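# Push utility cart with paper through door into bay

## Task

Move the utility cart through the self-closing door into the other room and leave it parked in the yellow-taped bay, every one of its four wheels fully inside the tape and none resting on it. The case of copy paper has to finish in the cart's top tray without any part of it overhanging the tray's edges. The door must be closed when you finish. Either robot or both may be used, but the task fails if any robot tips over or is left leaning.

## Robot and tools

ROBOTS. There are two identical Hello Robot Stretch 4 robots, r1 and r2. Each has an omni-wheel base, a lift that rides up a mast, and one arm that extends forward, ending in a wrist (yaw, pitch, roll) and a two-finger gripper. A robot stands about 1.6 m tall, and its base edge lies no more than 0.23 m from its base origin. Each robot reports only in its own frames, so you can judge where the robots are relative to each other only from camera images, lidar_m and wrist_depth_mm. Now and then a loose object may get a brief push from outside.

FRAMES. All positions are in metres. Base frame: origin on the floor below the base centre, x forward, y left, z up. hand_pose is in this frame and marks a point between the open fingertips, though the printed value can be off. The odometry frame is the base frame as it was at scene start. base_odometry counts wheel turns only, so slip shows up as travel. Its heading is in radians, positive to the left, from -3.142 to 3.142.

move. Arguments: r1, r2, cameras, blocking. blocking must always be false; the call returns in about 0.5 s while motion continues. A robot you leave out gets no new command. Each robot's object holds base, joints or both, plus optional speeds, pace and contact_limits, or else end_of_arm on its own.
- base: a relative offset from where the base was last reported (or from where it actually is, if it was still moving). translate_m drives straight, forward positive, -2 to 2 m. strafe_m slides sideways, left positive, -2 to 2 m. rotate_rad turns in place, counter-clockwise positive, -3.2 to 3.2 rad. Only translate_m and strafe_m may be combined, giving a straight diagonal run with no turning.
- joints: absolute targets by name. lift_m 0 to 1.2; arm_m 0 to 0.55; wrist_yaw_rad -1.134 to 4.276 (0 forward, positive left, 3.14 folded back, above 3.4 the arm may interfere); wrist_pitch_rad -1.117 to 4.259 (0 level, 1.57 pointing down); wrist_roll_rad -1.117 to 4.259 (0 fingers level, positive clockwise viewed from behind); gripper_m -0.038 to 0.141, the fingertip gap, with a fixed offset of up to 0.015. Done tolerances are ±0.004 for lift, arm and gripper and ±0.02 rad for wrist joints. A joint target outside its range is clipped and reported; any other out-of-range number is refused, and an unknown key makes the call invalid.
- pace: slow, default, fast or max. Base tops 0.1/0.3/0.4/0.6 m/s and 1/2/3/4 rad/s; lift 0.15/0.3/0.4/0.5 m/s; arm 0.1/0.4/0.6/0.7 m/s; wrist always 1.82 rad/s. With lift above 0.2 the base is slowed, down to 0.3 m/s and 1 rad/s at lift 1.2.
- speeds: per-joint top speed for wrist_pitch_rad, wrist_yaw_rad, wrist_roll_rad, lift_m, arm_m, no higher than the max pace. Not for gripper_m.
- contact_limits: 0 (lightest) to 1 for arm_m, lift_m, translate_m, strafe_m, rotate_rad; default 0.5. Put each limit in the same action as its command. A base limit stays in force until an action next names base. Even at 0 the arm needs roughly 15 to 40 N to stop; for a gentle press use 0 and a target 1 to 3 mm past contact. When lifting a load keep lift_m's limit at least 0.3 for 2 kg, 0.15 for 1 kg.
- end_of_arm: "enable_torque" re-powers any wrist or gripper motor that shut itself off; it then holds in place.
All motions in one action start together. A new move replaces only the targets it names; other motions carry on. No action runs over 15 s; a motion is ended after 14 s as time_out. Joints left out may still push toward old targets.

wait: seconds 0 to 10, plus cameras. It returns early once a commanded robot comes to rest; wait(0) shows the line "earlier move". stop: brakes every running motion on both robots; braked parts hold and may keep pressing. It also re-brakes slack wheels; a "stop:" line tells whether they hold. zoom_image: camera plus region [x0, y0, x1, y1] in pixels from the top-left, at most 504 by 504, only on the newest images. finished_scene: the current scene number; irreversible, and the goal must hold with the robots left alone. cameras lists names like r1_head_camera, r1_wrist_camera, r2_head_left_camera, or "all"; [] gives none.

RESULTS. The pictures line gives the image order. A robot under "as last shown" was not commanded and repeats old values. The move line gives each moved robot "done" or its worst status. Statuses: done, moving, off_target, contact_stop (the held part goes slack), time_out, limit_stop_at_own_body, limit_stop_at_tilt (lean above 6 degrees; lift, arm and wheels go slack), torque_fault. on_its_own reports uncommanded behaviour. lidar_m: 12 distances in 30-degree sectors, first straight ahead, going counter-clockwise (4th left, 7th behind, 10th right); "-" means nothing seen or closer than 0.25 m; it misses glass, thin legs and much behind. wrist_depth_mm: 7 by 7 grid of depths, 100 to 2000 mm. If turned_by_wheels and turned_by_imu differ by over about 0.1 rad in a move, the base likely hit or slipped. base_tilt is in degrees, forward and right positive, with a few degrees of bias. motor_effort is percent of maximum, peak in brackets; servo_current is in mA. A refused call or an unrequested stop cancels your later calls in that reply.

GRIPPING. Command a gap more than 0.015 below the object's width; about 0.06 below resists tugging. Use -0.02 or lower to close fully behind a handle. Grip is confirmed by a rise in the gripper's servo_current, not by status.

AVOID. Any hard press between robots, including a gripper closing on the other robot's fingers, fails the scene; once bases touch, a few more millimetres is a hard press. The two robots' travel can differ by up to 3 cm per metre, which strains a shared load. With over 1 kg held and arm_m above 0.2, turning, driving or braking (especially fast) can tip a robot. Watch self-collision: gripper over the base with lift low, wrist pitched up and rolled, or yawed right and pitched up. Do not drop things, slam the door, or hit fixed or heavy objects. The scene keeps running while you think.

Each tool is called after "Call:" as a command line: name --argument value for each argument, lists and objects as JSON in quotes; but a table of rows of numbers goes row by row, as --pt "numbers of a row", without its own name.

## Session

Call:
move --blocking false

Scene clock: 0.00 s.
r1.base_odometry: x=+0.000 y=+0.000 heading=+0.000
r1.turned_by_wheels: +0.000
r1.turned_by_imu: +0.000
r1.base_tilt: forward=-1.6 right=+1.3
r1.lidar_m: 1.92 2.25 3.81 1.93 0.97 0.84 0.83 0.93 0.77 0.76 0.93 1.59
r1.base_status: not commanded
r1.joint_positions: lift_m=+0.127 arm_m=+0.000 wrist_yaw_rad=+3.089 wrist_pitch_rad=+0.002 wrist_roll_rad=+0.000 gripper_m=+0.056
r1.joint_status: not commanded
r1.measured_speeds: all 0
r1.motor_effort: lift_m=+20 arm_m=-4 wheel_0=+0 wheel_1=+1 wheel_2=+1
r1.servo_current: wrist_yaw_rad=39 wrist_pitch_rad=46 wrist_roll_rad=65 gripper_m=39
r1.hand_pose: x=-0.1125 y=+0.1024 z=+0.3046 quat_wxyz=(+0.026, -0.001, +0.000, +1.000) (m; r1's base frame)
r1.wrist_depth_mm: 137 138 - - - - - / 113 139 - - - - - / 117 140 224 - - - - / 137 161 - - - - - / - - - - - - - / - - 191 - 187 - - / 842 759 750 788 788 732 768
r2.base_odometry: x=+0.000 y=+0.000 heading=+0.000
r2.turned_by_wheels: +0.000
r2.turned_by_imu: +0.000
r2.base_tilt: forward=-0.6 right=+0.1
r2.lidar_m: 2.02 1.45 1.40 1.49 2.01 2.22 2.34 3.17 1.60 3.62 2.59 2.46
r2.base_status: not commanded
r2.joint_positions: lift_m=+0.295 arm_m=+0.000 wrist_yaw_rad=+3.133 wrist_pitch_rad=+0.002 wrist_roll_rad=+0.000 gripper_m=+0.056
r2.joint_status: not commanded
r2.measured_speeds: all 0
r2.motor_effort: lift_m=+18 arm_m=-4 wheel_0=+0 wheel_1=-1 wheel_2=+0
r2.servo_current: wrist_yaw_rad=46 wrist_pitch_rad=39 wrist_roll_rad=46 gripper_m=59
r2.hand_pose: x=-0.1167 y=+0.0898 z=+0.4727 quat_wxyz=(+0.004, -0.001, +0.000, +1.000) (m; r2's base frame)
r2.wrist_depth_mm: - 140 - - - - - / - 126 150 - - - - / - 130 185 - - - - / 144 143 272 - - - - / 229 - - - - - - / 226 1576 196 1576 190 1618 1464 / 226 1060 1138 - - 1025 1060
pictures: r1_head_camera, r1_head_left_camera, r1_head_right_camera, r1_wrist_camera, r2_head_camera, r2_head_left_camera, r2_head_right_camera, r2_wrist_camera
Images, in order (width x height): r1_head_camera 420x560, r1_head_left_camera 420x672, r1_head_right_camera 420x672, r1_wrist_camera 616x392, r2_head_camera 420x560, r2_head_left_camera 420x672, r2_head_right_camera 420x672, r2_wrist_camera 616x392.

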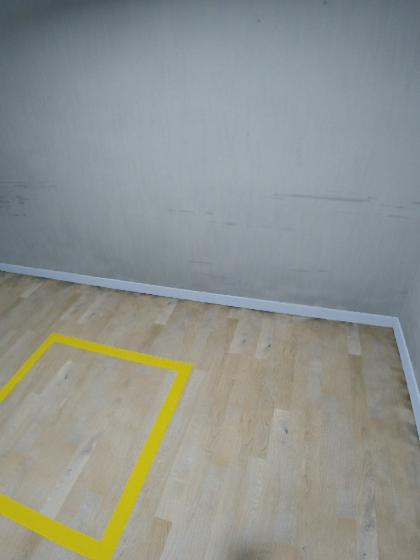

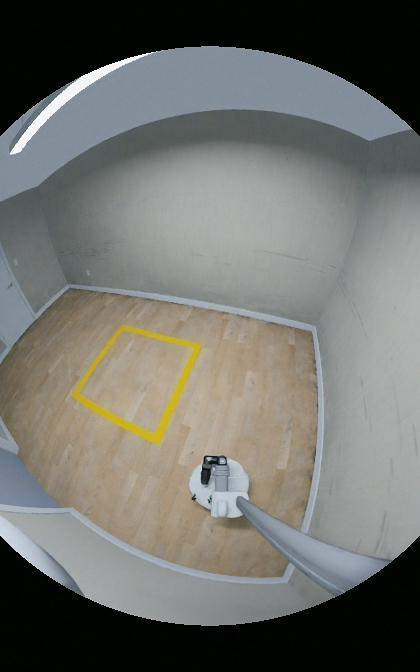

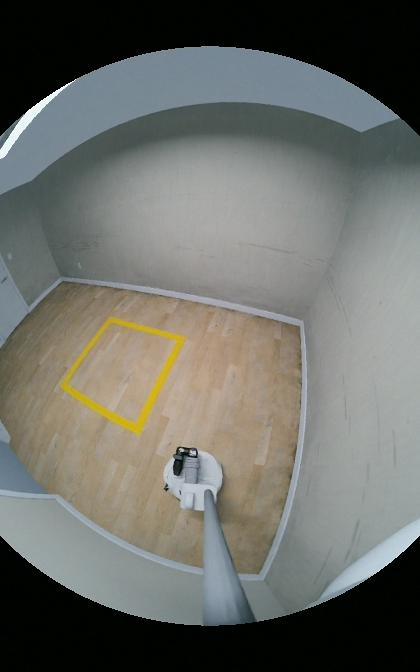

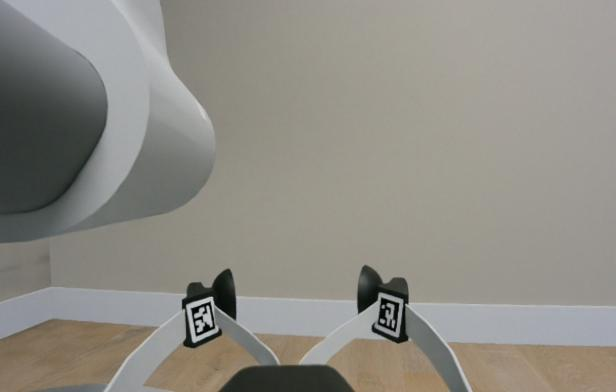

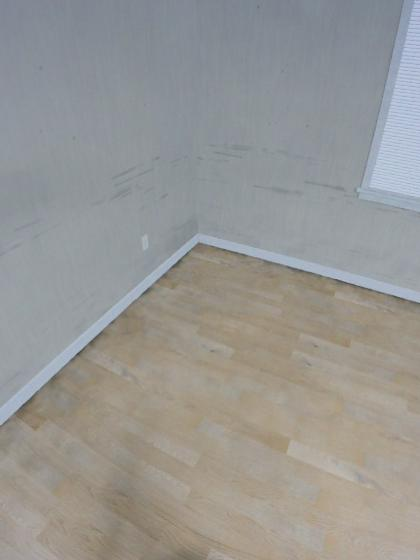

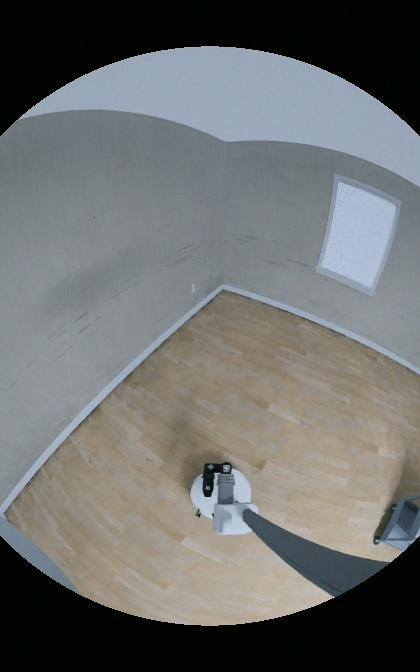

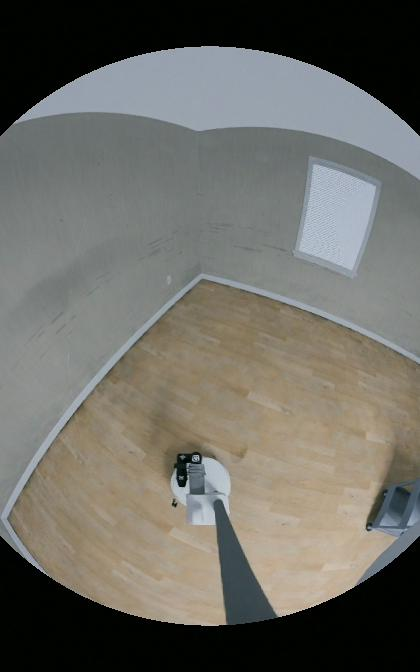

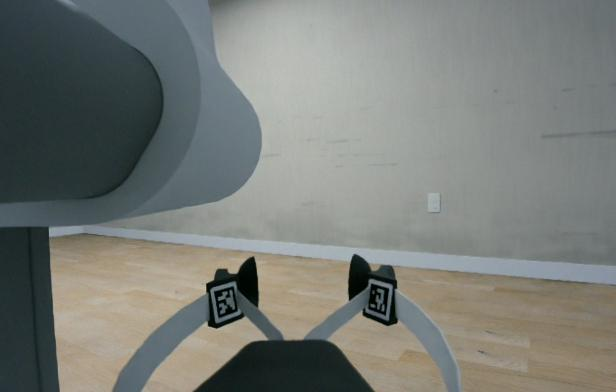

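Call:
move --blocking false --cameras '[]' --r1 '{"base":{"rotate_rad":1.5},"pace":"fast"}' --r2 '{"base":{"rotate_rad":-1.5},"pace":"fast"}'

Call:
wait --seconds 1.5 --cameras '["r1_head_camera","r1_head_left_camera","r2_head_camera","r2_head_left_camera","r2_head_right_camera"]'

Scene clock: 4.13 s.
move: r1 moving; r2 moving
r1.base_odometry: x=+0.000 y=+0.000 heading=+0.378
r1.turned_by_wheels: +0.378
r1.turned_by_imu: +0.379
r1.base_tilt: forward=-1.6 right=+1.3
r1.lidar_m: 2.08 3.11 2.46 1.09 0.85 0.82 0.90 0.78 0.80 0.85 1.26 1.92
r1.base_status: rotate_rad moving
r1.joint_positions: lift_m=+0.127 arm_m=+0.000 wrist_yaw_rad=+3.089 wrist_pitch_rad=+0.002 wrist_roll_rad=+0.000 gripper_m=+0.056
r1.joint_status: not commanded
r1.measured_speeds: translate_m=+0.000 strafe_m=+0.000 rotate_rad=+1.458 lift_m=+0.000 arm_m=+0.000 wrist_yaw_rad=+0.000 wrist_pitch_rad=+0.000 wrist_roll_rad=+0.000
r1.motor_effort: lift_m=+20(20) arm_m=-4(4) wheel_0=-8(12) wheel_1=-10(11) wheel_2=-9(9)
r1.servo_current: wrist_yaw_rad=39(52) wrist_pitch_rad=52(52) wrist_roll_rad=52(59) gripper_m=39(46)
r1.hand_pose: x=-0.1125 y=+0.1024 z=+0.3046 quat_wxyz=(+0.026, -0.001, +0.000, +1.000) (m; r1's base frame)
r1.wrist_depth_mm: 136 139 - - - - - / 113 139 - - - - - / 117 140 229 - - - - / 137 162 - - - - - / - - - - - - - / - - 190 - 188 - - / 798 750 759 798 750 707 -
r2.base_odometry: x=+0.000 y=+0.000 heading=-0.378
r2.turned_by_wheels: -0.378
r2.turned_by_imu: -0.366
r2.base_tilt: forward=-0.7 right=+0.0
r2.lidar_m: 2.47 1.79 1.41 1.40 1.53 2.26 2.22 2.46 3.77 1.62 3.14 2.50
r2.base_status: rotate_rad moving
r2.joint_positions: lift_m=+0.295 arm_m=+0.000 wrist_yaw_rad=+3.133 wrist_pitch_rad=+0.002 wrist_roll_rad=+0.000 gripper_m=+0.056
r2.joint_status: not commanded
r2.measured_speeds: translate_m=+0.000 strafe_m=-0.001 rotate_rad=-1.460 lift_m=+0.000 arm_m=+0.000 wrist_yaw_rad=+0.000 wrist_pitch_rad=+0.000 wrist_roll_rad=+0.000
r2.motor_effort: lift_m=+18(18) arm_m=-4(4) wheel_0=+6(12) wheel_1=+13(13) wheel_2=+10(11)
r2.servo_current: wrist_yaw_rad=46(52) wrist_pitch_rad=39(46) wrist_roll_rad=52(52) gripper_m=52(52)
r2.hand_pose: x=-0.1167 y=+0.0898 z=+0.4727 quat_wxyz=(+0.004, -0.001, +0.000, +1.000) (m; r2's base frame)
r2.wrist_depth_mm: - 140 - - - - - / - 127 150 - - - - / - 130 185 - - - - / 144 143 272 - - - - / 229 - - - - - - / 227 1576 196 1576 190 1576 1464 / 225 1042 1160 - - 1042 1060
pictures: none
No camera images: "cameras" was empty.

Scene clock: 5.33 s.
earlier move: r1 done; r2 done
r1.base_odometry: x=+0.000 y=+0.000 heading=+1.500
r1.turned_by_wheels: +1.122
r1.turned_by_imu: +1.128
r1.base_tilt: forward=-1.6 right=+1.3
r1.lidar_m: 2.24 1.05 0.84 0.82 0.94 0.77 0.77 0.88 1.39 1.93 2.15 3.36
r1.base_status: done
r1.joint_positions: lift_m=+0.127 arm_m=+0.000 wrist_yaw_rad=+3.089 wrist_pitch_rad=+0.002 wrist_roll_rad=+0.000 gripper_m=+0.056
r1.joint_status: not commanded
r1.measured_speeds: all 0
r1.motor_effort: lift_m=+20(20) arm_m=-4(4) wheel_0=+0(12) wheel_1=-1(11) wheel_2=+1(9)
r1.servo_current: wrist_yaw_rad=52(65) wrist_pitch_rad=46(52) wrist_roll_rad=39(65) gripper_m=46(46)
r1.hand_pose: x=-0.1125 y=+0.1024 z=+0.3046 quat_wxyz=(+0.026, -0.001, +0.000, +1.000) (m; r1's base frame)
r1.wrist_depth_mm: 136 139 - - - - - / 113 139 - - - - - / 118 139 229 - - - - / 137 161 - - - - - / - - - - - - - / - - 191 - 188 - - / 854 750 750 143 750 732 778
r2.base_odometry: x=+0.000 y=+0.000 heading=-1.499
r2.turned_by_wheels: -1.122
r2.turned_by_imu: -1.092
r2.base_tilt: forward=-0.7 right=+0.0
r2.lidar_m: 3.34 2.53 2.50 1.86 1.44 1.40 1.53 2.21 2.22 2.39 3.51 1.59
r2.base_status: done
r2.joint_positions: lift_m=+0.295 arm_m=+0.000 wrist_yaw_rad=+3.133 wrist_pitch_rad=+0.002 wrist_roll_rad=+0.000 gripper_m=+0.056
r2.joint_status: not commanded
r2.measured_speeds: all 0
r2.motor_effort: lift_m=+18(18) arm_m=-4(4) wheel_0=+3(13) wheel_1=+1(13) wheel_2=+2(12)
r2.servo_current: wrist_yaw_rad=39(59) wrist_pitch_rad=39(46) wrist_roll_rad=39(52) gripper_m=46(59)
r2.hand_pose: x=-0.1167 y=+0.0898 z=+0.4727 quat_wxyz=(+0.004, -0.001, +0.000, +1.000) (m; r2's base frame)
r2.wrist_depth_mm: - 141 - - - - - / - 126 142 - - - - / - 129 185 - - - - / 144 144 265 - - - - / 229 - - - - - - / 227 1576 195 1308 191 - - / 226 1060 1160 - - 1025 1078
wait: 1.20 of 1.5 s (r1 and r2 have come to rest)
pictures: r1_head_camera, r1_head_left_camera, r2_head_camera, r2_head_left_camera, r2_head_right_camera
Images, in order (width x height): r1_head_camera 420x560, r1_head_left_camera 420x672, r2_head_camera 420x560, r2_head_left_camera 420x672, r2_head_right_camera 420x672.

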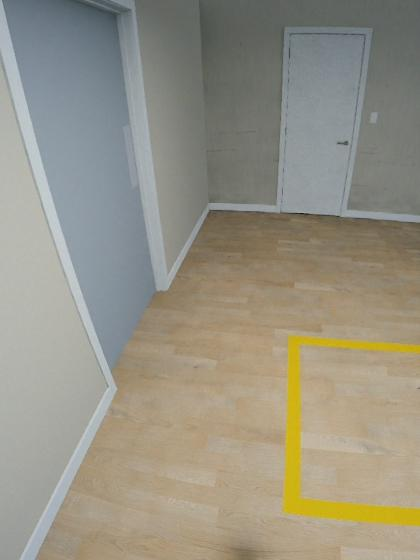

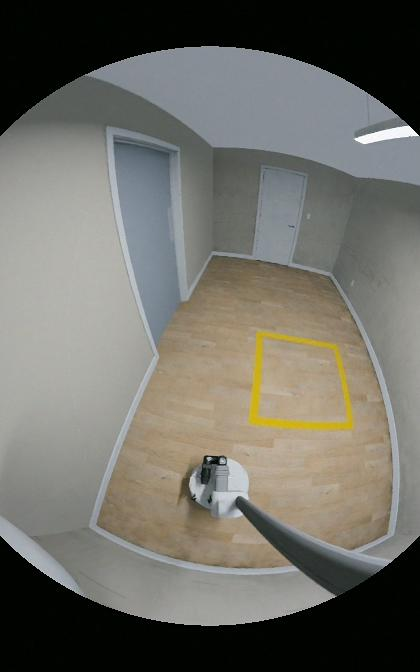

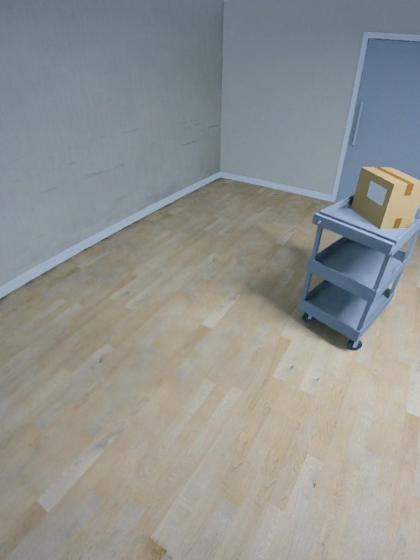

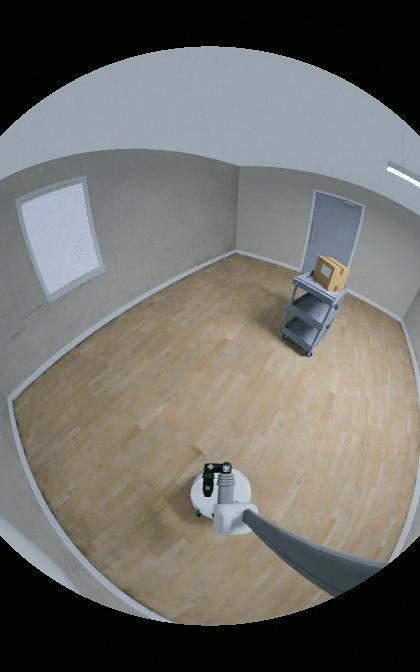

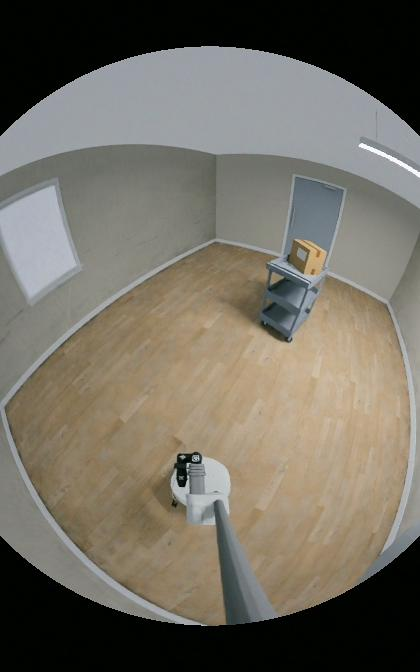

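Call:
zoom_image --camera "r2_head_camera" --region '[280, 20, 420, 360]'

Call:
zoom_image --camera "r2_head_right_camera" --region '[230, 160, 370, 360]'

Call:
zoom_image --camera "r1_head_camera" --region '[0, 0, 250, 400]'

Scaled by 1.482 from the camera's 420x560 image, which has a finer 1200x1600 frame.

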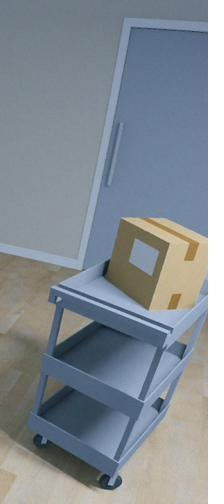

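Scaled by 2.520 from the camera's 420x672 image, which has a finer 600x960 frame.

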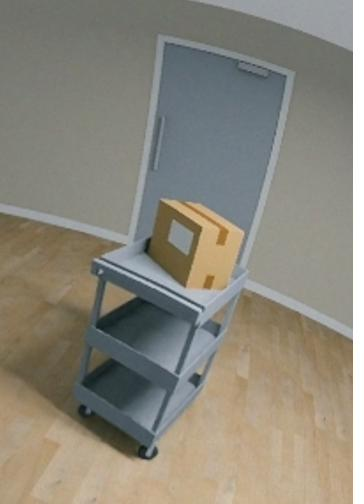

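Scaled by 1.260 from the camera's 420x560 image, which has a finer 600x800 frame.

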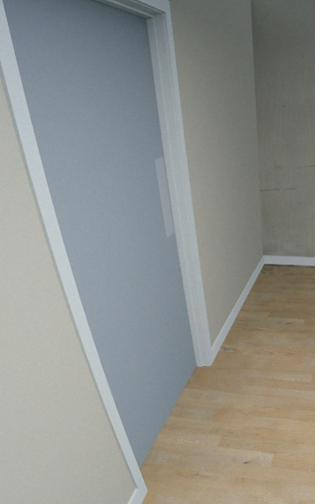

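Call:
move --blocking false --cameras '[]' --r1 '{"base":{"rotate_rad":0.14},"pace":"fast"}' --r2 '{"base":{"rotate_rad":-0.61},"pace":"fast","joints":{"wrist_yaw_rad":0,"lift_m":0.5}}'

Call:
wait --seconds 0.6 --cameras '[]'

Call:
wait --seconds 2 --cameras '["r1_head_camera","r1_head_right_camera","r2_head_camera","r2_head_left_camera","r2_head_right_camera","r2_wrist_camera"]'

Scene clock: 74.43 s.
move: r1 moving; r2 moving
r1.base_odometry: x=+0.000 y=+0.000 heading=+1.640
r1.turned_by_wheels: +0.140
r1.turned_by_imu: +0.140
r1.base_tilt: forward=-1.6 right=+1.3
r1.lidar_m: 1.74 0.96 0.84 0.84 0.88 0.78 0.78 0.92 1.76 1.94 2.34 3.93
r1.base_status: rotate_rad moving
r1.joint_positions: lift_m=+0.127 arm_m=+0.000 wrist_yaw_rad=+3.089 wrist_pitch_rad=+0.002 wrist_roll_rad=+0.000 gripper_m=+0.056
r1.joint_status: not commanded
r1.measured_speeds: all 0
r1.motor_effort: lift_m=+20(20) arm_m=-4(4) wheel_0=+0(9) wheel_1=+1(8) wheel_2=+0(8)
r1.servo_current: wrist_yaw_rad=59(59) wrist_pitch_rad=46(46) wrist_roll_rad=46(65) gripper_m=39(52)
r1.hand_pose: x=-0.1125 y=+0.1024 z=+0.3046 quat_wxyz=(+0.026, -0.001, +0.000, +1.000) (m; r1's base frame)
r1.wrist_depth_mm: 136 138 - - - - - / 113 139 - - - - - / 117 139 228 - - - - / 137 161 - - - - - / - - - - - - - / 991 - 190 - 187 - - / 842 750 750 143 741 691 768
r2.base_odometry: x=+0.000 y=+0.000 heading=-1.871
r2.turned_by_wheels: -0.371
r2.turned_by_imu: -0.360
r2.base_tilt: forward=-0.7 right=+0.0
r2.lidar_m: 1.62 2.99 2.50 2.49 1.67 1.41 1.41 1.63 2.24 2.22 2.54 1.62
r2.base_status: rotate_rad moving
r2.joint_positions: lift_m=+0.358 arm_m=+0.000 wrist_yaw_rad=+2.521 wrist_pitch_rad=+0.002 wrist_roll_rad=+0.000 gripper_m=+0.056
r2.joint_status: lift_m moving; wrist_yaw_rad moving
r2.measured_speeds: translate_m=+0.000 strafe_m=+0.000 rotate_rad=-1.278 lift_m=+0.243 arm_m=+0.000 wrist_yaw_rad=-1.745 wrist_pitch_rad=+0.000 wrist_roll_rad=+0.000
r2.motor_effort: lift_m=+23(25) arm_m=-4(4) wheel_0=+6(10) wheel_1=+8(12) wheel_2=+7(12)
r2.servo_current: wrist_yaw_rad=78(117) wrist_pitch_rad=39(46) wrist_roll_rad=39(52) gripper_m=46(52)
r2.hand_pose: x=-0.0129 y=+0.2388 z=+0.5357 quat_wxyz=(+0.305, -0.001, +0.000, +0.952) (m; r2's base frame)
r2.wrist_depth_mm: - - - - - - - / - - - - - - - / - - - - - - - / - - - - - - - / - - - - - - - / - - 192 1464 192 1499 1576 / 1255 1160 1255 - - 1138 1118
pictures: none
No camera images: "cameras" was empty.

Scene clock: 74.67 s.
earlier move: r1 done; r2 moving
r1.base_odometry: x=+0.000 y=+0.000 heading=+1.640
r1.turned_by_wheels: +0.000
r1.turned_by_imu: +0.000
r1.base_tilt: forward=-1.6 right=+1.3
r1.lidar_m: 1.72 0.98 0.83 0.83 0.87 0.76 0.75 0.95 1.79 1.95 2.35 3.93
r1.base_status: done
r1.joint_positions: lift_m=+0.127 arm_m=+0.000 wrist_yaw_rad=+3.089 wrist_pitch_rad=+0.002 wrist_roll_rad=+0.000 gripper_m=+0.056
r1.joint_status: not commanded
r1.measured_speeds: all 0
r1.motor_effort: lift_m=+20(20) arm_m=-4(4) wheel_0=+1(9) wheel_1=+0(8) wheel_2=+1(8)
r1.servo_current: wrist_yaw_rad=33(59) wrist_pitch_rad=39(46) wrist_roll_rad=59(65) gripper_m=33(52)
r1.hand_pose: x=-0.1125 y=+0.1024 z=+0.3046 quat_wxyz=(+0.026, -0.001, +0.000, +1.000) (m; r1's base frame)
r1.wrist_depth_mm: 136 139 - - - - - / 113 139 - - - - - / 117 140 228 - - - - / 137 161 - - - - - / - - - - - - - / 991 - 190 - 188 - - / 842 750 750 143 741 699 759
r2.base_odometry: x=+0.000 y=+0.000 heading=-2.068
r2.turned_by_wheels: -0.197
r2.turned_by_imu: -0.192
r2.base_tilt: forward=-0.7 right=+0.1
r2.lidar_m: 1.61 3.43 2.57 2.51 1.96 1.47 1.40 1.49 2.14 2.22 2.36 3.32
r2.base_status: rotate_rad moving
r2.joint_positions: lift_m=+0.426 arm_m=+0.000 wrist_yaw_rad=+2.113 wrist_pitch_rad=+0.002 wrist_roll_rad=+0.000 gripper_m=+0.056
r2.joint_status: lift_m moving; wrist_yaw_rad moving
r2.measured_speeds: translate_m=+0.001 strafe_m=+0.002 rotate_rad=-0.539 lift_m=+0.281 arm_m=+0.000 wrist_yaw_rad=-1.748 wrist_pitch_rad=+0.000 wrist_roll_rad=+0.000
r2.motor_effort: lift_m=+23(26) arm_m=-4(4) wheel_0=+4(10) wheel_1=+1(12) wheel_2=+3(12)
r2.servo_current: wrist_yaw_rad=65(117) wrist_pitch_rad=33(46) wrist_roll_rad=52(52) gripper_m=52(52)
r2.hand_pose: x=+0.0970 y=+0.2921 z=+0.6034 quat_wxyz=(+0.492, -0.001, +0.000, +0.871) (m; r2's base frame)
r2.wrist_depth_mm: - - - - - - 1921 / - - - - - - 1921 / - - - - - - - / - - - - - - - / - - - - - - - / - - 193 1921 191 1983 1756 / 1308 1229 1397 - - 1281 1281
wait: 0.23 of 0.6 s (r1 has come to rest)
pictures: none
No camera images: "cameras" was empty.

Scene clock: 76.27 s.
earlier move: r2 done
r1.base_odometry: x=+0.000 y=+0.000 heading=+1.640
r1.turned_by_wheels: +0.000
r1.turned_by_imu: +0.000
r1.base_tilt: forward=-1.6 right=+1.3
r1.lidar_m: 1.77 0.97 0.84 0.84 0.89 0.76 0.77 0.93 1.78 1.94 2.35 3.92
r1.base_status: done
r1.joint_positions: lift_m=+0.127 arm_m=+0.000 wrist_yaw_rad=+3.089 wrist_pitch_rad=+0.002 wrist_roll_rad=+0.000 gripper_m=+0.056
r1.joint_status: not commanded
r1.measured_speeds: all 0
r1.motor_effort: lift_m=+20(20) arm_m=-4(4) wheel_0=+1(9) wheel_1=+0(8) wheel_2=+1(8)
r1.servo_current: wrist_yaw_rad=59(72) wrist_pitch_rad=39(46) wrist_roll_rad=65(65) gripper_m=39(52)
r1.hand_pose: x=-0.1125 y=+0.1024 z=+0.3046 quat_wxyz=(+0.026, -0.001, +0.000, +1.000) (m; r1's base frame)
r1.wrist_depth_mm: 136 138 - - - - - / 113 140 - - - - - / 118 139 229 - - - - / 137 161 - - - - - / - - - - - - - / 991 - 190 - 187 - - / 842 741 759 143 741 707 768
r2.base_odometry: x=+0.000 y=+0.000 heading=-2.109
r2.turned_by_wheels: -0.041
r2.turned_by_imu: -0.040
r2.base_tilt: forward=-0.7 right=+0.0
r2.lidar_m: 1.61 3.61 2.61 2.51 2.04 1.47 1.41 1.47 2.01 2.21 2.31 3.19
r2.base_status: done
r2.joint_positions: lift_m=+0.500 arm_m=+0.000 wrist_yaw_rad=+0.003 wrist_pitch_rad=+0.002 wrist_roll_rad=+0.000 gripper_m=+0.056
r2.joint_status: all done
r2.measured_speeds: all 0
r2.motor_effort: lift_m=+21(26) arm_m=-4(4) wheel_0=+3(10) wheel_1=+0(12) wheel_2=+2(12)
r2.servo_current: wrist_yaw_rad=52(124) wrist_pitch_rad=46(46) wrist_roll_rad=46(59) gripper_m=39(52)
r2.hand_pose: x=+0.4596 y=-0.0866 z=+0.6775 quat_wxyz=(+1.000, +0.000, +0.001, +0.001) (m; r2's base frame)
r2.wrist_depth_mm: - - - - - - - / - - - - - - - / - - - 1756 - - - / - - - - - - - / - - - - - - - / - - 196 1661 191 - - / 1499 1464 1537 - - 1464 1464
wait: 1.60 of 2 s (r2 has come to rest)
pictures: r1_head_camera, r1_head_right_camera, r2_head_camera, r2_head_left_camera, r2_head_right_camera, r2_wrist_camera
Images, in order (width x height): r1_head_camera 420x560, r1_head_right_camera 420x672, r2_head_camera 420x560, r2_head_left_camera 420x672, r2_head_right_camera 420x672, r2_wrist_camera 616x392.

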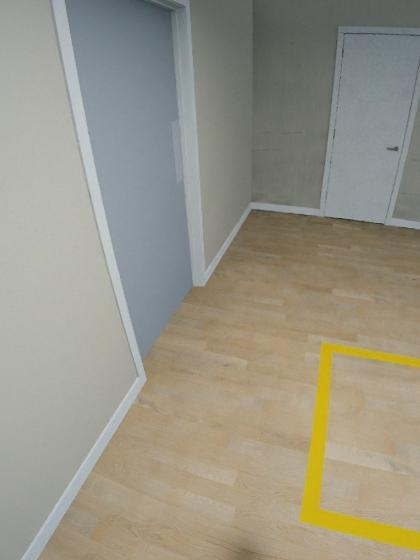

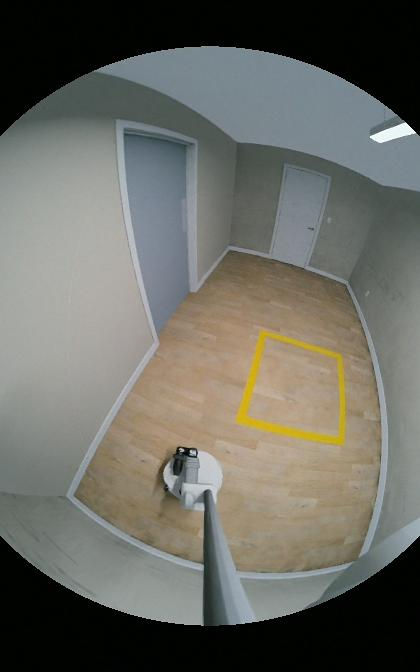

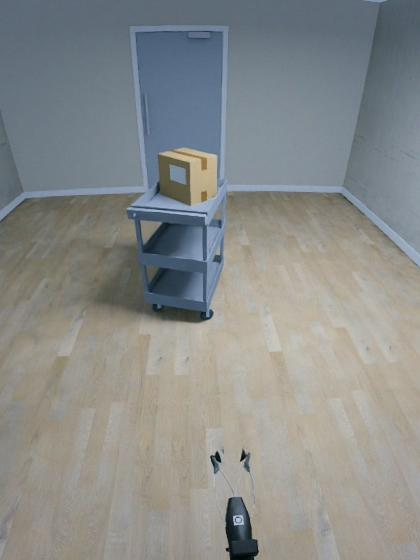

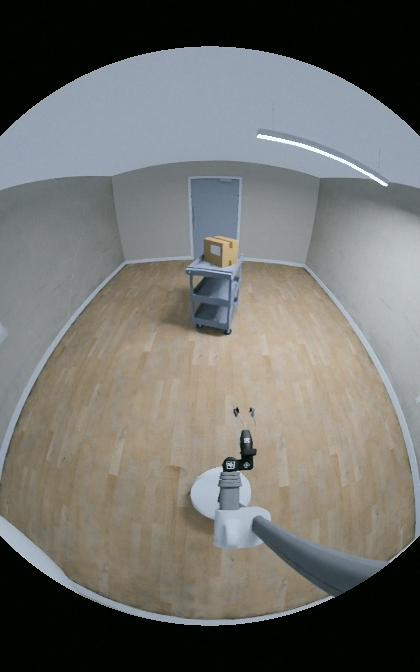

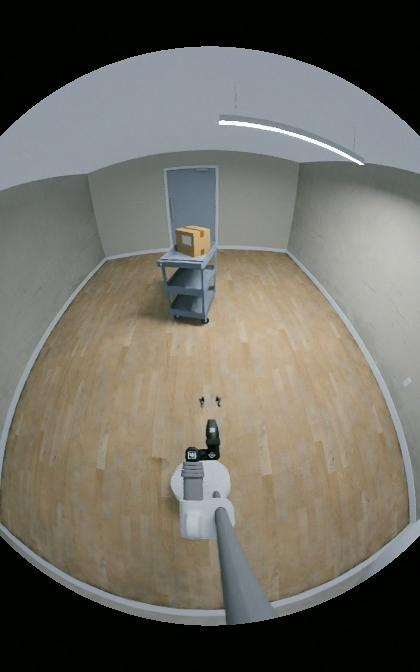

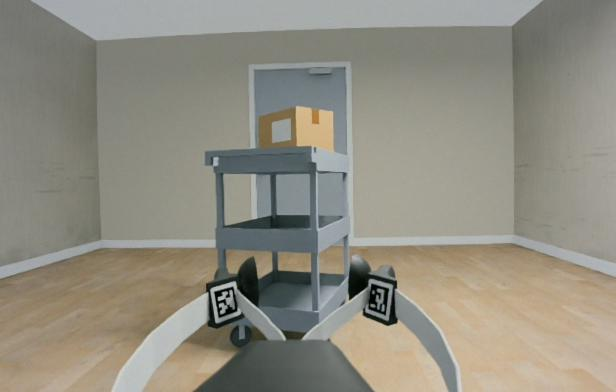

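Call:
zoom_image --camera "r2_head_camera" --region '[110, 10, 250, 330]'

Call:
zoom_image --camera "r2_wrist_camera" --region '[180, 40, 380, 370]'

Scaled by 1.575 from the camera's 420x560 image, which has a finer 1200x1600 frame.

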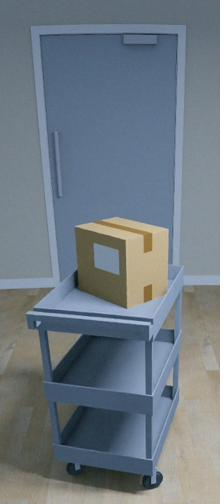

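Scaled by 1.527.

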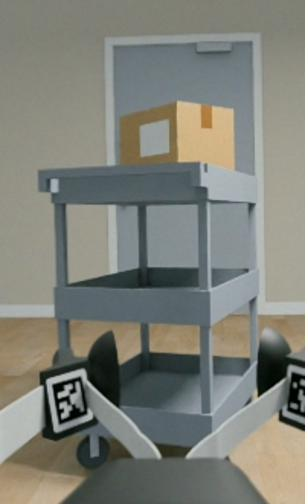

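Call:
move --blocking false --cameras '[]' --r1 '{"base":{"translate_m":0.8},"pace":"fast","joints":{"wrist_yaw_rad":0,"lift_m":0.6}}' --r2 '{"base":{"translate_m":0.8,"strafe_m":0.9},"pace":"fast","joints":{"lift_m":0.85}}'

Call:
wait --seconds 2.5 --cameras '[]'

Call:
wait --seconds 2.5 --cameras '["r1_head_camera","r1_head_left_camera","r2_head_camera","r2_head_right_camera","r2_wrist_camera"]'

Scene clock: 148.43 s.
move: r1 moving; r2 moving
r1.base_odometry: x=-0.004 y=+0.050 heading=+1.641
r1.turned_by_wheels: +0.000
r1.turned_by_imu: +0.000
r1.base_tilt: forward=-1.6 right=+1.3
r1.lidar_m: 1.73 0.96 0.83 0.84 0.95 0.83 0.82 1.00 1.86 1.98 2.35 3.86
r1.base_status: translate_m moving
r1.joint_positions: lift_m=+0.190 arm_m=+0.000 wrist_yaw_rad=+2.450 wrist_pitch_rad=+0.002 wrist_roll_rad=+0.000 gripper_m=+0.056
r1.joint_status: lift_m moving; wrist_yaw_rad moving
r1.measured_speeds: translate_m=+0.195 strafe_m=+0.000 rotate_rad=+0.004 lift_m=+0.243 arm_m=+0.000 wrist_yaw_rad=-1.820 wrist_pitch_rad=+0.000 wrist_roll_rad=+0.000
r1.motor_effort: lift_m=+27(28) arm_m=-3(4) wheel_0=+8(9) wheel_1=+7(8) wheel_2=-10(12)
r1.servo_current: wrist_yaw_rad=124(130) wrist_pitch_rad=39(46) wrist_roll_rad=59(65) gripper_m=39(46)
r1.hand_pose: x=+0.0045 y=+0.2512 z=+0.3674 quat_wxyz=(+0.339, -0.001, +0.000, +0.941) (m; r1's base frame)
r1.wrist_depth_mm: - - - - - - - / - - - - - - - / - - - - - - - / - - - - - - - / - - - - - - - / - - 190 - 187 - - / - 151 831 143 917 809 -
r2.base_odometry: x=+0.016 y=-0.049 heading=-2.110
r2.turned_by_wheels: +0.000
r2.turned_by_imu: +0.001
r2.base_tilt: forward=-0.7 right=+0.1
r2.lidar_m: 1.58 3.53 2.51 2.45 2.08 1.50 1.44 1.51 2.04 2.25 2.34 3.21
r2.base_status: translate_m moving; strafe_m moving
r2.joint_positions: lift_m=+0.563 arm_m=+0.000 wrist_yaw_rad=+0.003 wrist_pitch_rad=+0.002 wrist_roll_rad=+0.000 gripper_m=+0.056
r2.joint_status: lift_m moving
r2.measured_speeds: translate_m=+0.133 strafe_m=+0.148 rotate_rad=-0.001 lift_m=+0.243 arm_m=+0.000 wrist_yaw_rad=+0.000 wrist_pitch_rad=+0.000 wrist_roll_rad=+0.000
r2.motor_effort: lift_m=+25(25) arm_m=-4(4) wheel_0=-4(8) wheel_1=+13(14) wheel_2=-13(13)
r2.servo_current: wrist_yaw_rad=52(59) wrist_pitch_rad=46(46) wrist_roll_rad=39(59) gripper_m=46(52)
r2.hand_pose: x=+0.4595 y=-0.0867 z=+0.7407 quat_wxyz=(+1.000, +0.000, +0.001, +0.001) (m; r2's base frame)
r2.wrist_depth_mm: - - - - - - - / - - - - - - - / - - - 1756 - - - / - - - - - - - / - - - - - - - / - - 194 1921 191 - - / 1708 1537 1537 - - 1576 1537
pictures: none
No camera images: "cameras" was empty.

Scene clock: 150.93 s.
earlier move: r1 moving; r2 moving
r1.base_odometry: x=-0.056 y=+0.798 heading=+1.641
r1.turned_by_wheels: +0.000
r1.turned_by_imu: +0.000
r1.base_tilt: forward=-1.6 right=+1.3
r1.lidar_m: 1.29 0.80 0.60 0.61 0.76 1.36 1.55 1.82 2.19 2.21 2.62 3.17
r1.base_status: translate_m moving
r1.joint_positions: lift_m=+0.600 arm_m=+0.000 wrist_yaw_rad=+0.003 wrist_pitch_rad=+0.002 wrist_roll_rad=+0.000 gripper_m=+0.056
r1.joint_status: all done
r1.measured_speeds: translate_m=+0.006 strafe_m=+0.000 rotate_rad=+0.001 lift_m=+0.000 arm_m=+0.000 wrist_yaw_rad=+0.000 wrist_pitch_rad=+0.000 wrist_roll_rad=+0.000
r1.motor_effort: lift_m=+24(29) arm_m=-3(4) wheel_0=+0(10) wheel_1=-1(8) wheel_2=+4(13)
r1.servo_current: wrist_yaw_rad=46(130) wrist_pitch_rad=46(52) wrist_roll_rad=26(72) gripper_m=39(46)
r1.hand_pose: x=+0.4595 y=-0.0866 z=+0.7771 quat_wxyz=(+1.000, +0.000, +0.001, +0.001) (m; r1's base frame)
r1.wrist_depth_mm: - - 1229 - - - - / - - 1205 - - - - / - - 1229 - - - - / - - 1229 - - - - / - - 1229 - - - - / - - 190 - 188 - - / - 140 1229 142 1863 1661 1863
r2.base_odometry: x=+0.302 y=-0.959 heading=-2.109
r2.turned_by_wheels: +0.000
r2.turned_by_imu: +0.002
r2.base_tilt: forward=-0.7 right=+0.1
r2.lidar_m: 3.67 2.54 1.84 1.74 1.83 2.15 2.05 2.14 2.97 2.98 3.10 1.09
r2.base_status: translate_m moving; strafe_m moving
r2.joint_positions: lift_m=+0.850 arm_m=+0.000 wrist_yaw_rad=+0.003 wrist_pitch_rad=+0.002 wrist_roll_rad=+0.000 gripper_m=+0.056
r2.joint_status: all done
r2.measured_speeds: translate_m=+0.264 strafe_m=+0.298 rotate_rad=-0.002 lift_m=+0.000 arm_m=+0.000 wrist_yaw_rad=+0.000 wrist_pitch_rad=+0.000 wrist_roll_rad=+0.000
r2.motor_effort: lift_m=+21(26) arm_m=-4(4) wheel_0=-4(12) wheel_1=+8(15) wheel_2=-7(13)
r2.servo_current: wrist_yaw_rad=52(59) wrist_pitch_rad=39(46) wrist_roll_rad=52(65) gripper_m=46(52)
r2.hand_pose: x=+0.4595 y=-0.0867 z=+1.0275 quat_wxyz=(+1.000, +0.000, +0.001, +0.001) (m; r2's base frame)
r2.wrist_depth_mm: - - - - - - - / - - - - - - - / - - - - - - - / - - - - - 1160 - / - - - - - 1118 1098 / - - 196 - 190 - - / - - - - - - 1281
wait: 2.50 s; no rest
pictures: none
No camera images: "cameras" was empty.

Scene clock: 151.30 s.
earlier move: r1 done; r2 moving
r1.base_odometry: x=-0.056 y=+0.798 heading=+1.640
r1.turned_by_wheels: +0.000
r1.turned_by_imu: +0.000
r1.base_tilt: forward=-1.6 right=+1.3
r1.lidar_m: 1.33 0.79 0.57 0.60 0.73 1.35 1.54 1.85 2.17 2.20 2.64 3.17
r1.base_status: done
r1.joint_positions: lift_m=+0.600 arm_m=+0.000 wrist_yaw_rad=+0.003 wrist_pitch_rad=+0.002 wrist_roll_rad=+0.000 gripper_m=+0.056
r1.joint_status: all done
r1.measured_speeds: all 0
r1.motor_effort: lift_m=+25(29) arm_m=-3(4) wheel_0=+0(10) wheel_1=+1(8) wheel_2=+2(13)
r1.servo_current: wrist_yaw_rad=46(130) wrist_pitch_rad=46(52) wrist_roll_rad=39(72) gripper_m=33(46)
r1.hand_pose: x=+0.4595 y=-0.0866 z=+0.7771 quat_wxyz=(+1.000, +0.000, +0.001, +0.001) (m; r1's base frame)
r1.wrist_depth_mm: - - 1205 - - - - / - - 1205 - - - - / - - 1229 - - - - / - - 1229 - - - - / - - 1229 - - - - / - - 190 - 188 - - / - 140 1255 143 1808 1661 1863
r2.base_odometry: x=+0.339 y=-1.074 heading=-2.110
r2.turned_by_wheels: +0.000
r2.turned_by_imu: +0.000
r2.base_tilt: forward=-0.7 right=+0.0
r2.lidar_m: 3.58 2.41 1.74 1.64 1.73 2.25 2.14 2.26 3.08 3.06 1.24 1.05
r2.base_status: translate_m moving; strafe_m moving
r2.joint_positions: lift_m=+0.850 arm_m=+0.000 wrist_yaw_rad=+0.003 wrist_pitch_rad=+0.002 wrist_roll_rad=+0.000 gripper_m=+0.056
r2.joint_status: all done
r2.measured_speeds: translate_m=+0.172 strafe_m=+0.194 rotate_rad=+0.002 lift_m=+0.000 arm_m=+0.000 wrist_yaw_rad=+0.000 wrist_pitch_rad=+0.000 wrist_roll_rad=+0.000
r2.motor_effort: lift_m=+21(26) arm_m=-4(4) wheel_0=-3(12) wheel_1=+1(15) wheel_2=-3(13)
r2.servo_current: wrist_yaw_rad=46(59) wrist_pitch_rad=46(46) wrist_roll_rad=39(65) gripper_m=52(59)
r2.hand_pose: x=+0.4595 y=-0.0867 z=+1.0275 quat_wxyz=(+1.000, +0.000, +0.001, +0.001) (m; r2's base frame)
r2.wrist_depth_mm: - - - - - - - / - - - - - - - / - - - - - - - / - - - - - - 991 / - - - - - 1182 976 / - - 196 - 190 1397 - / - - - - - - -
wait: 0.37 of 2.5 s (r1 has come to rest)
pictures: r1_head_camera, r1_head_left_camera, r2_head_camera, r2_head_right_camera, r2_wrist_camera
Images, in order (width x height): r1_head_camera 420x560, r1_head_left_camera 420x672, r2_head_camera 420x560, r2_head_right_camera 420x672, r2_wrist_camera 616x392.

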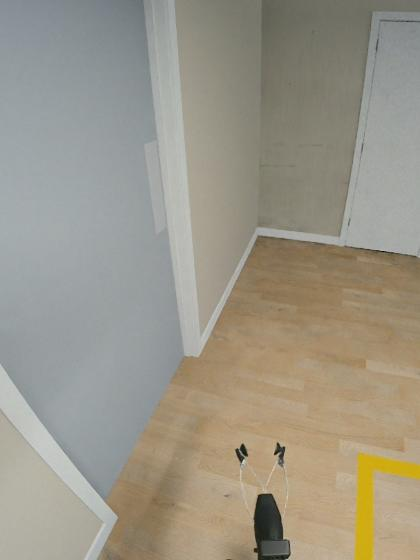

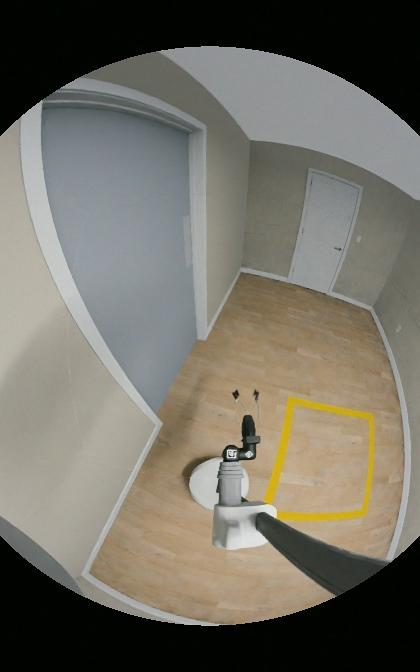

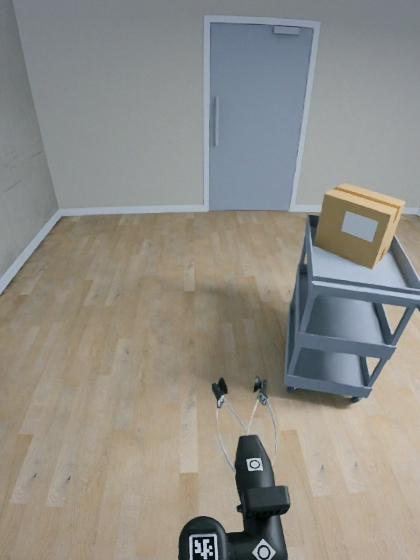

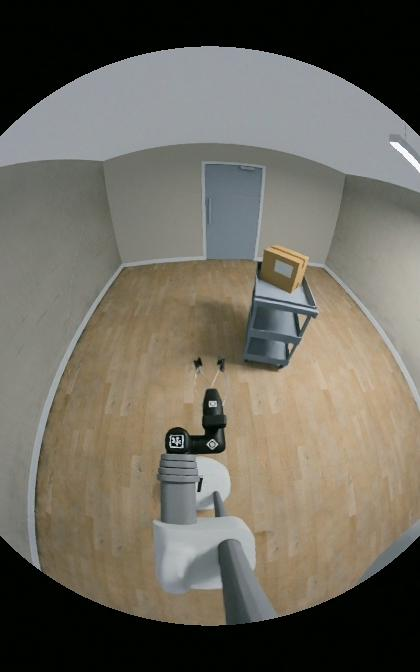

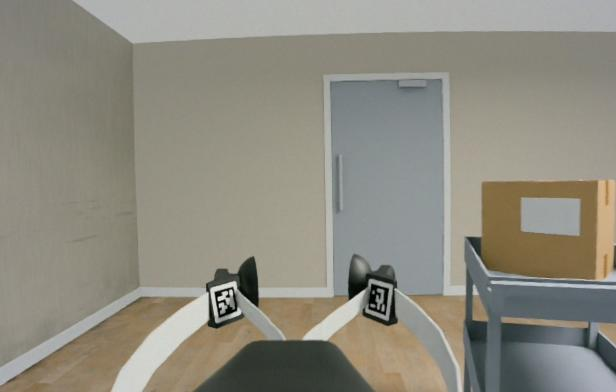

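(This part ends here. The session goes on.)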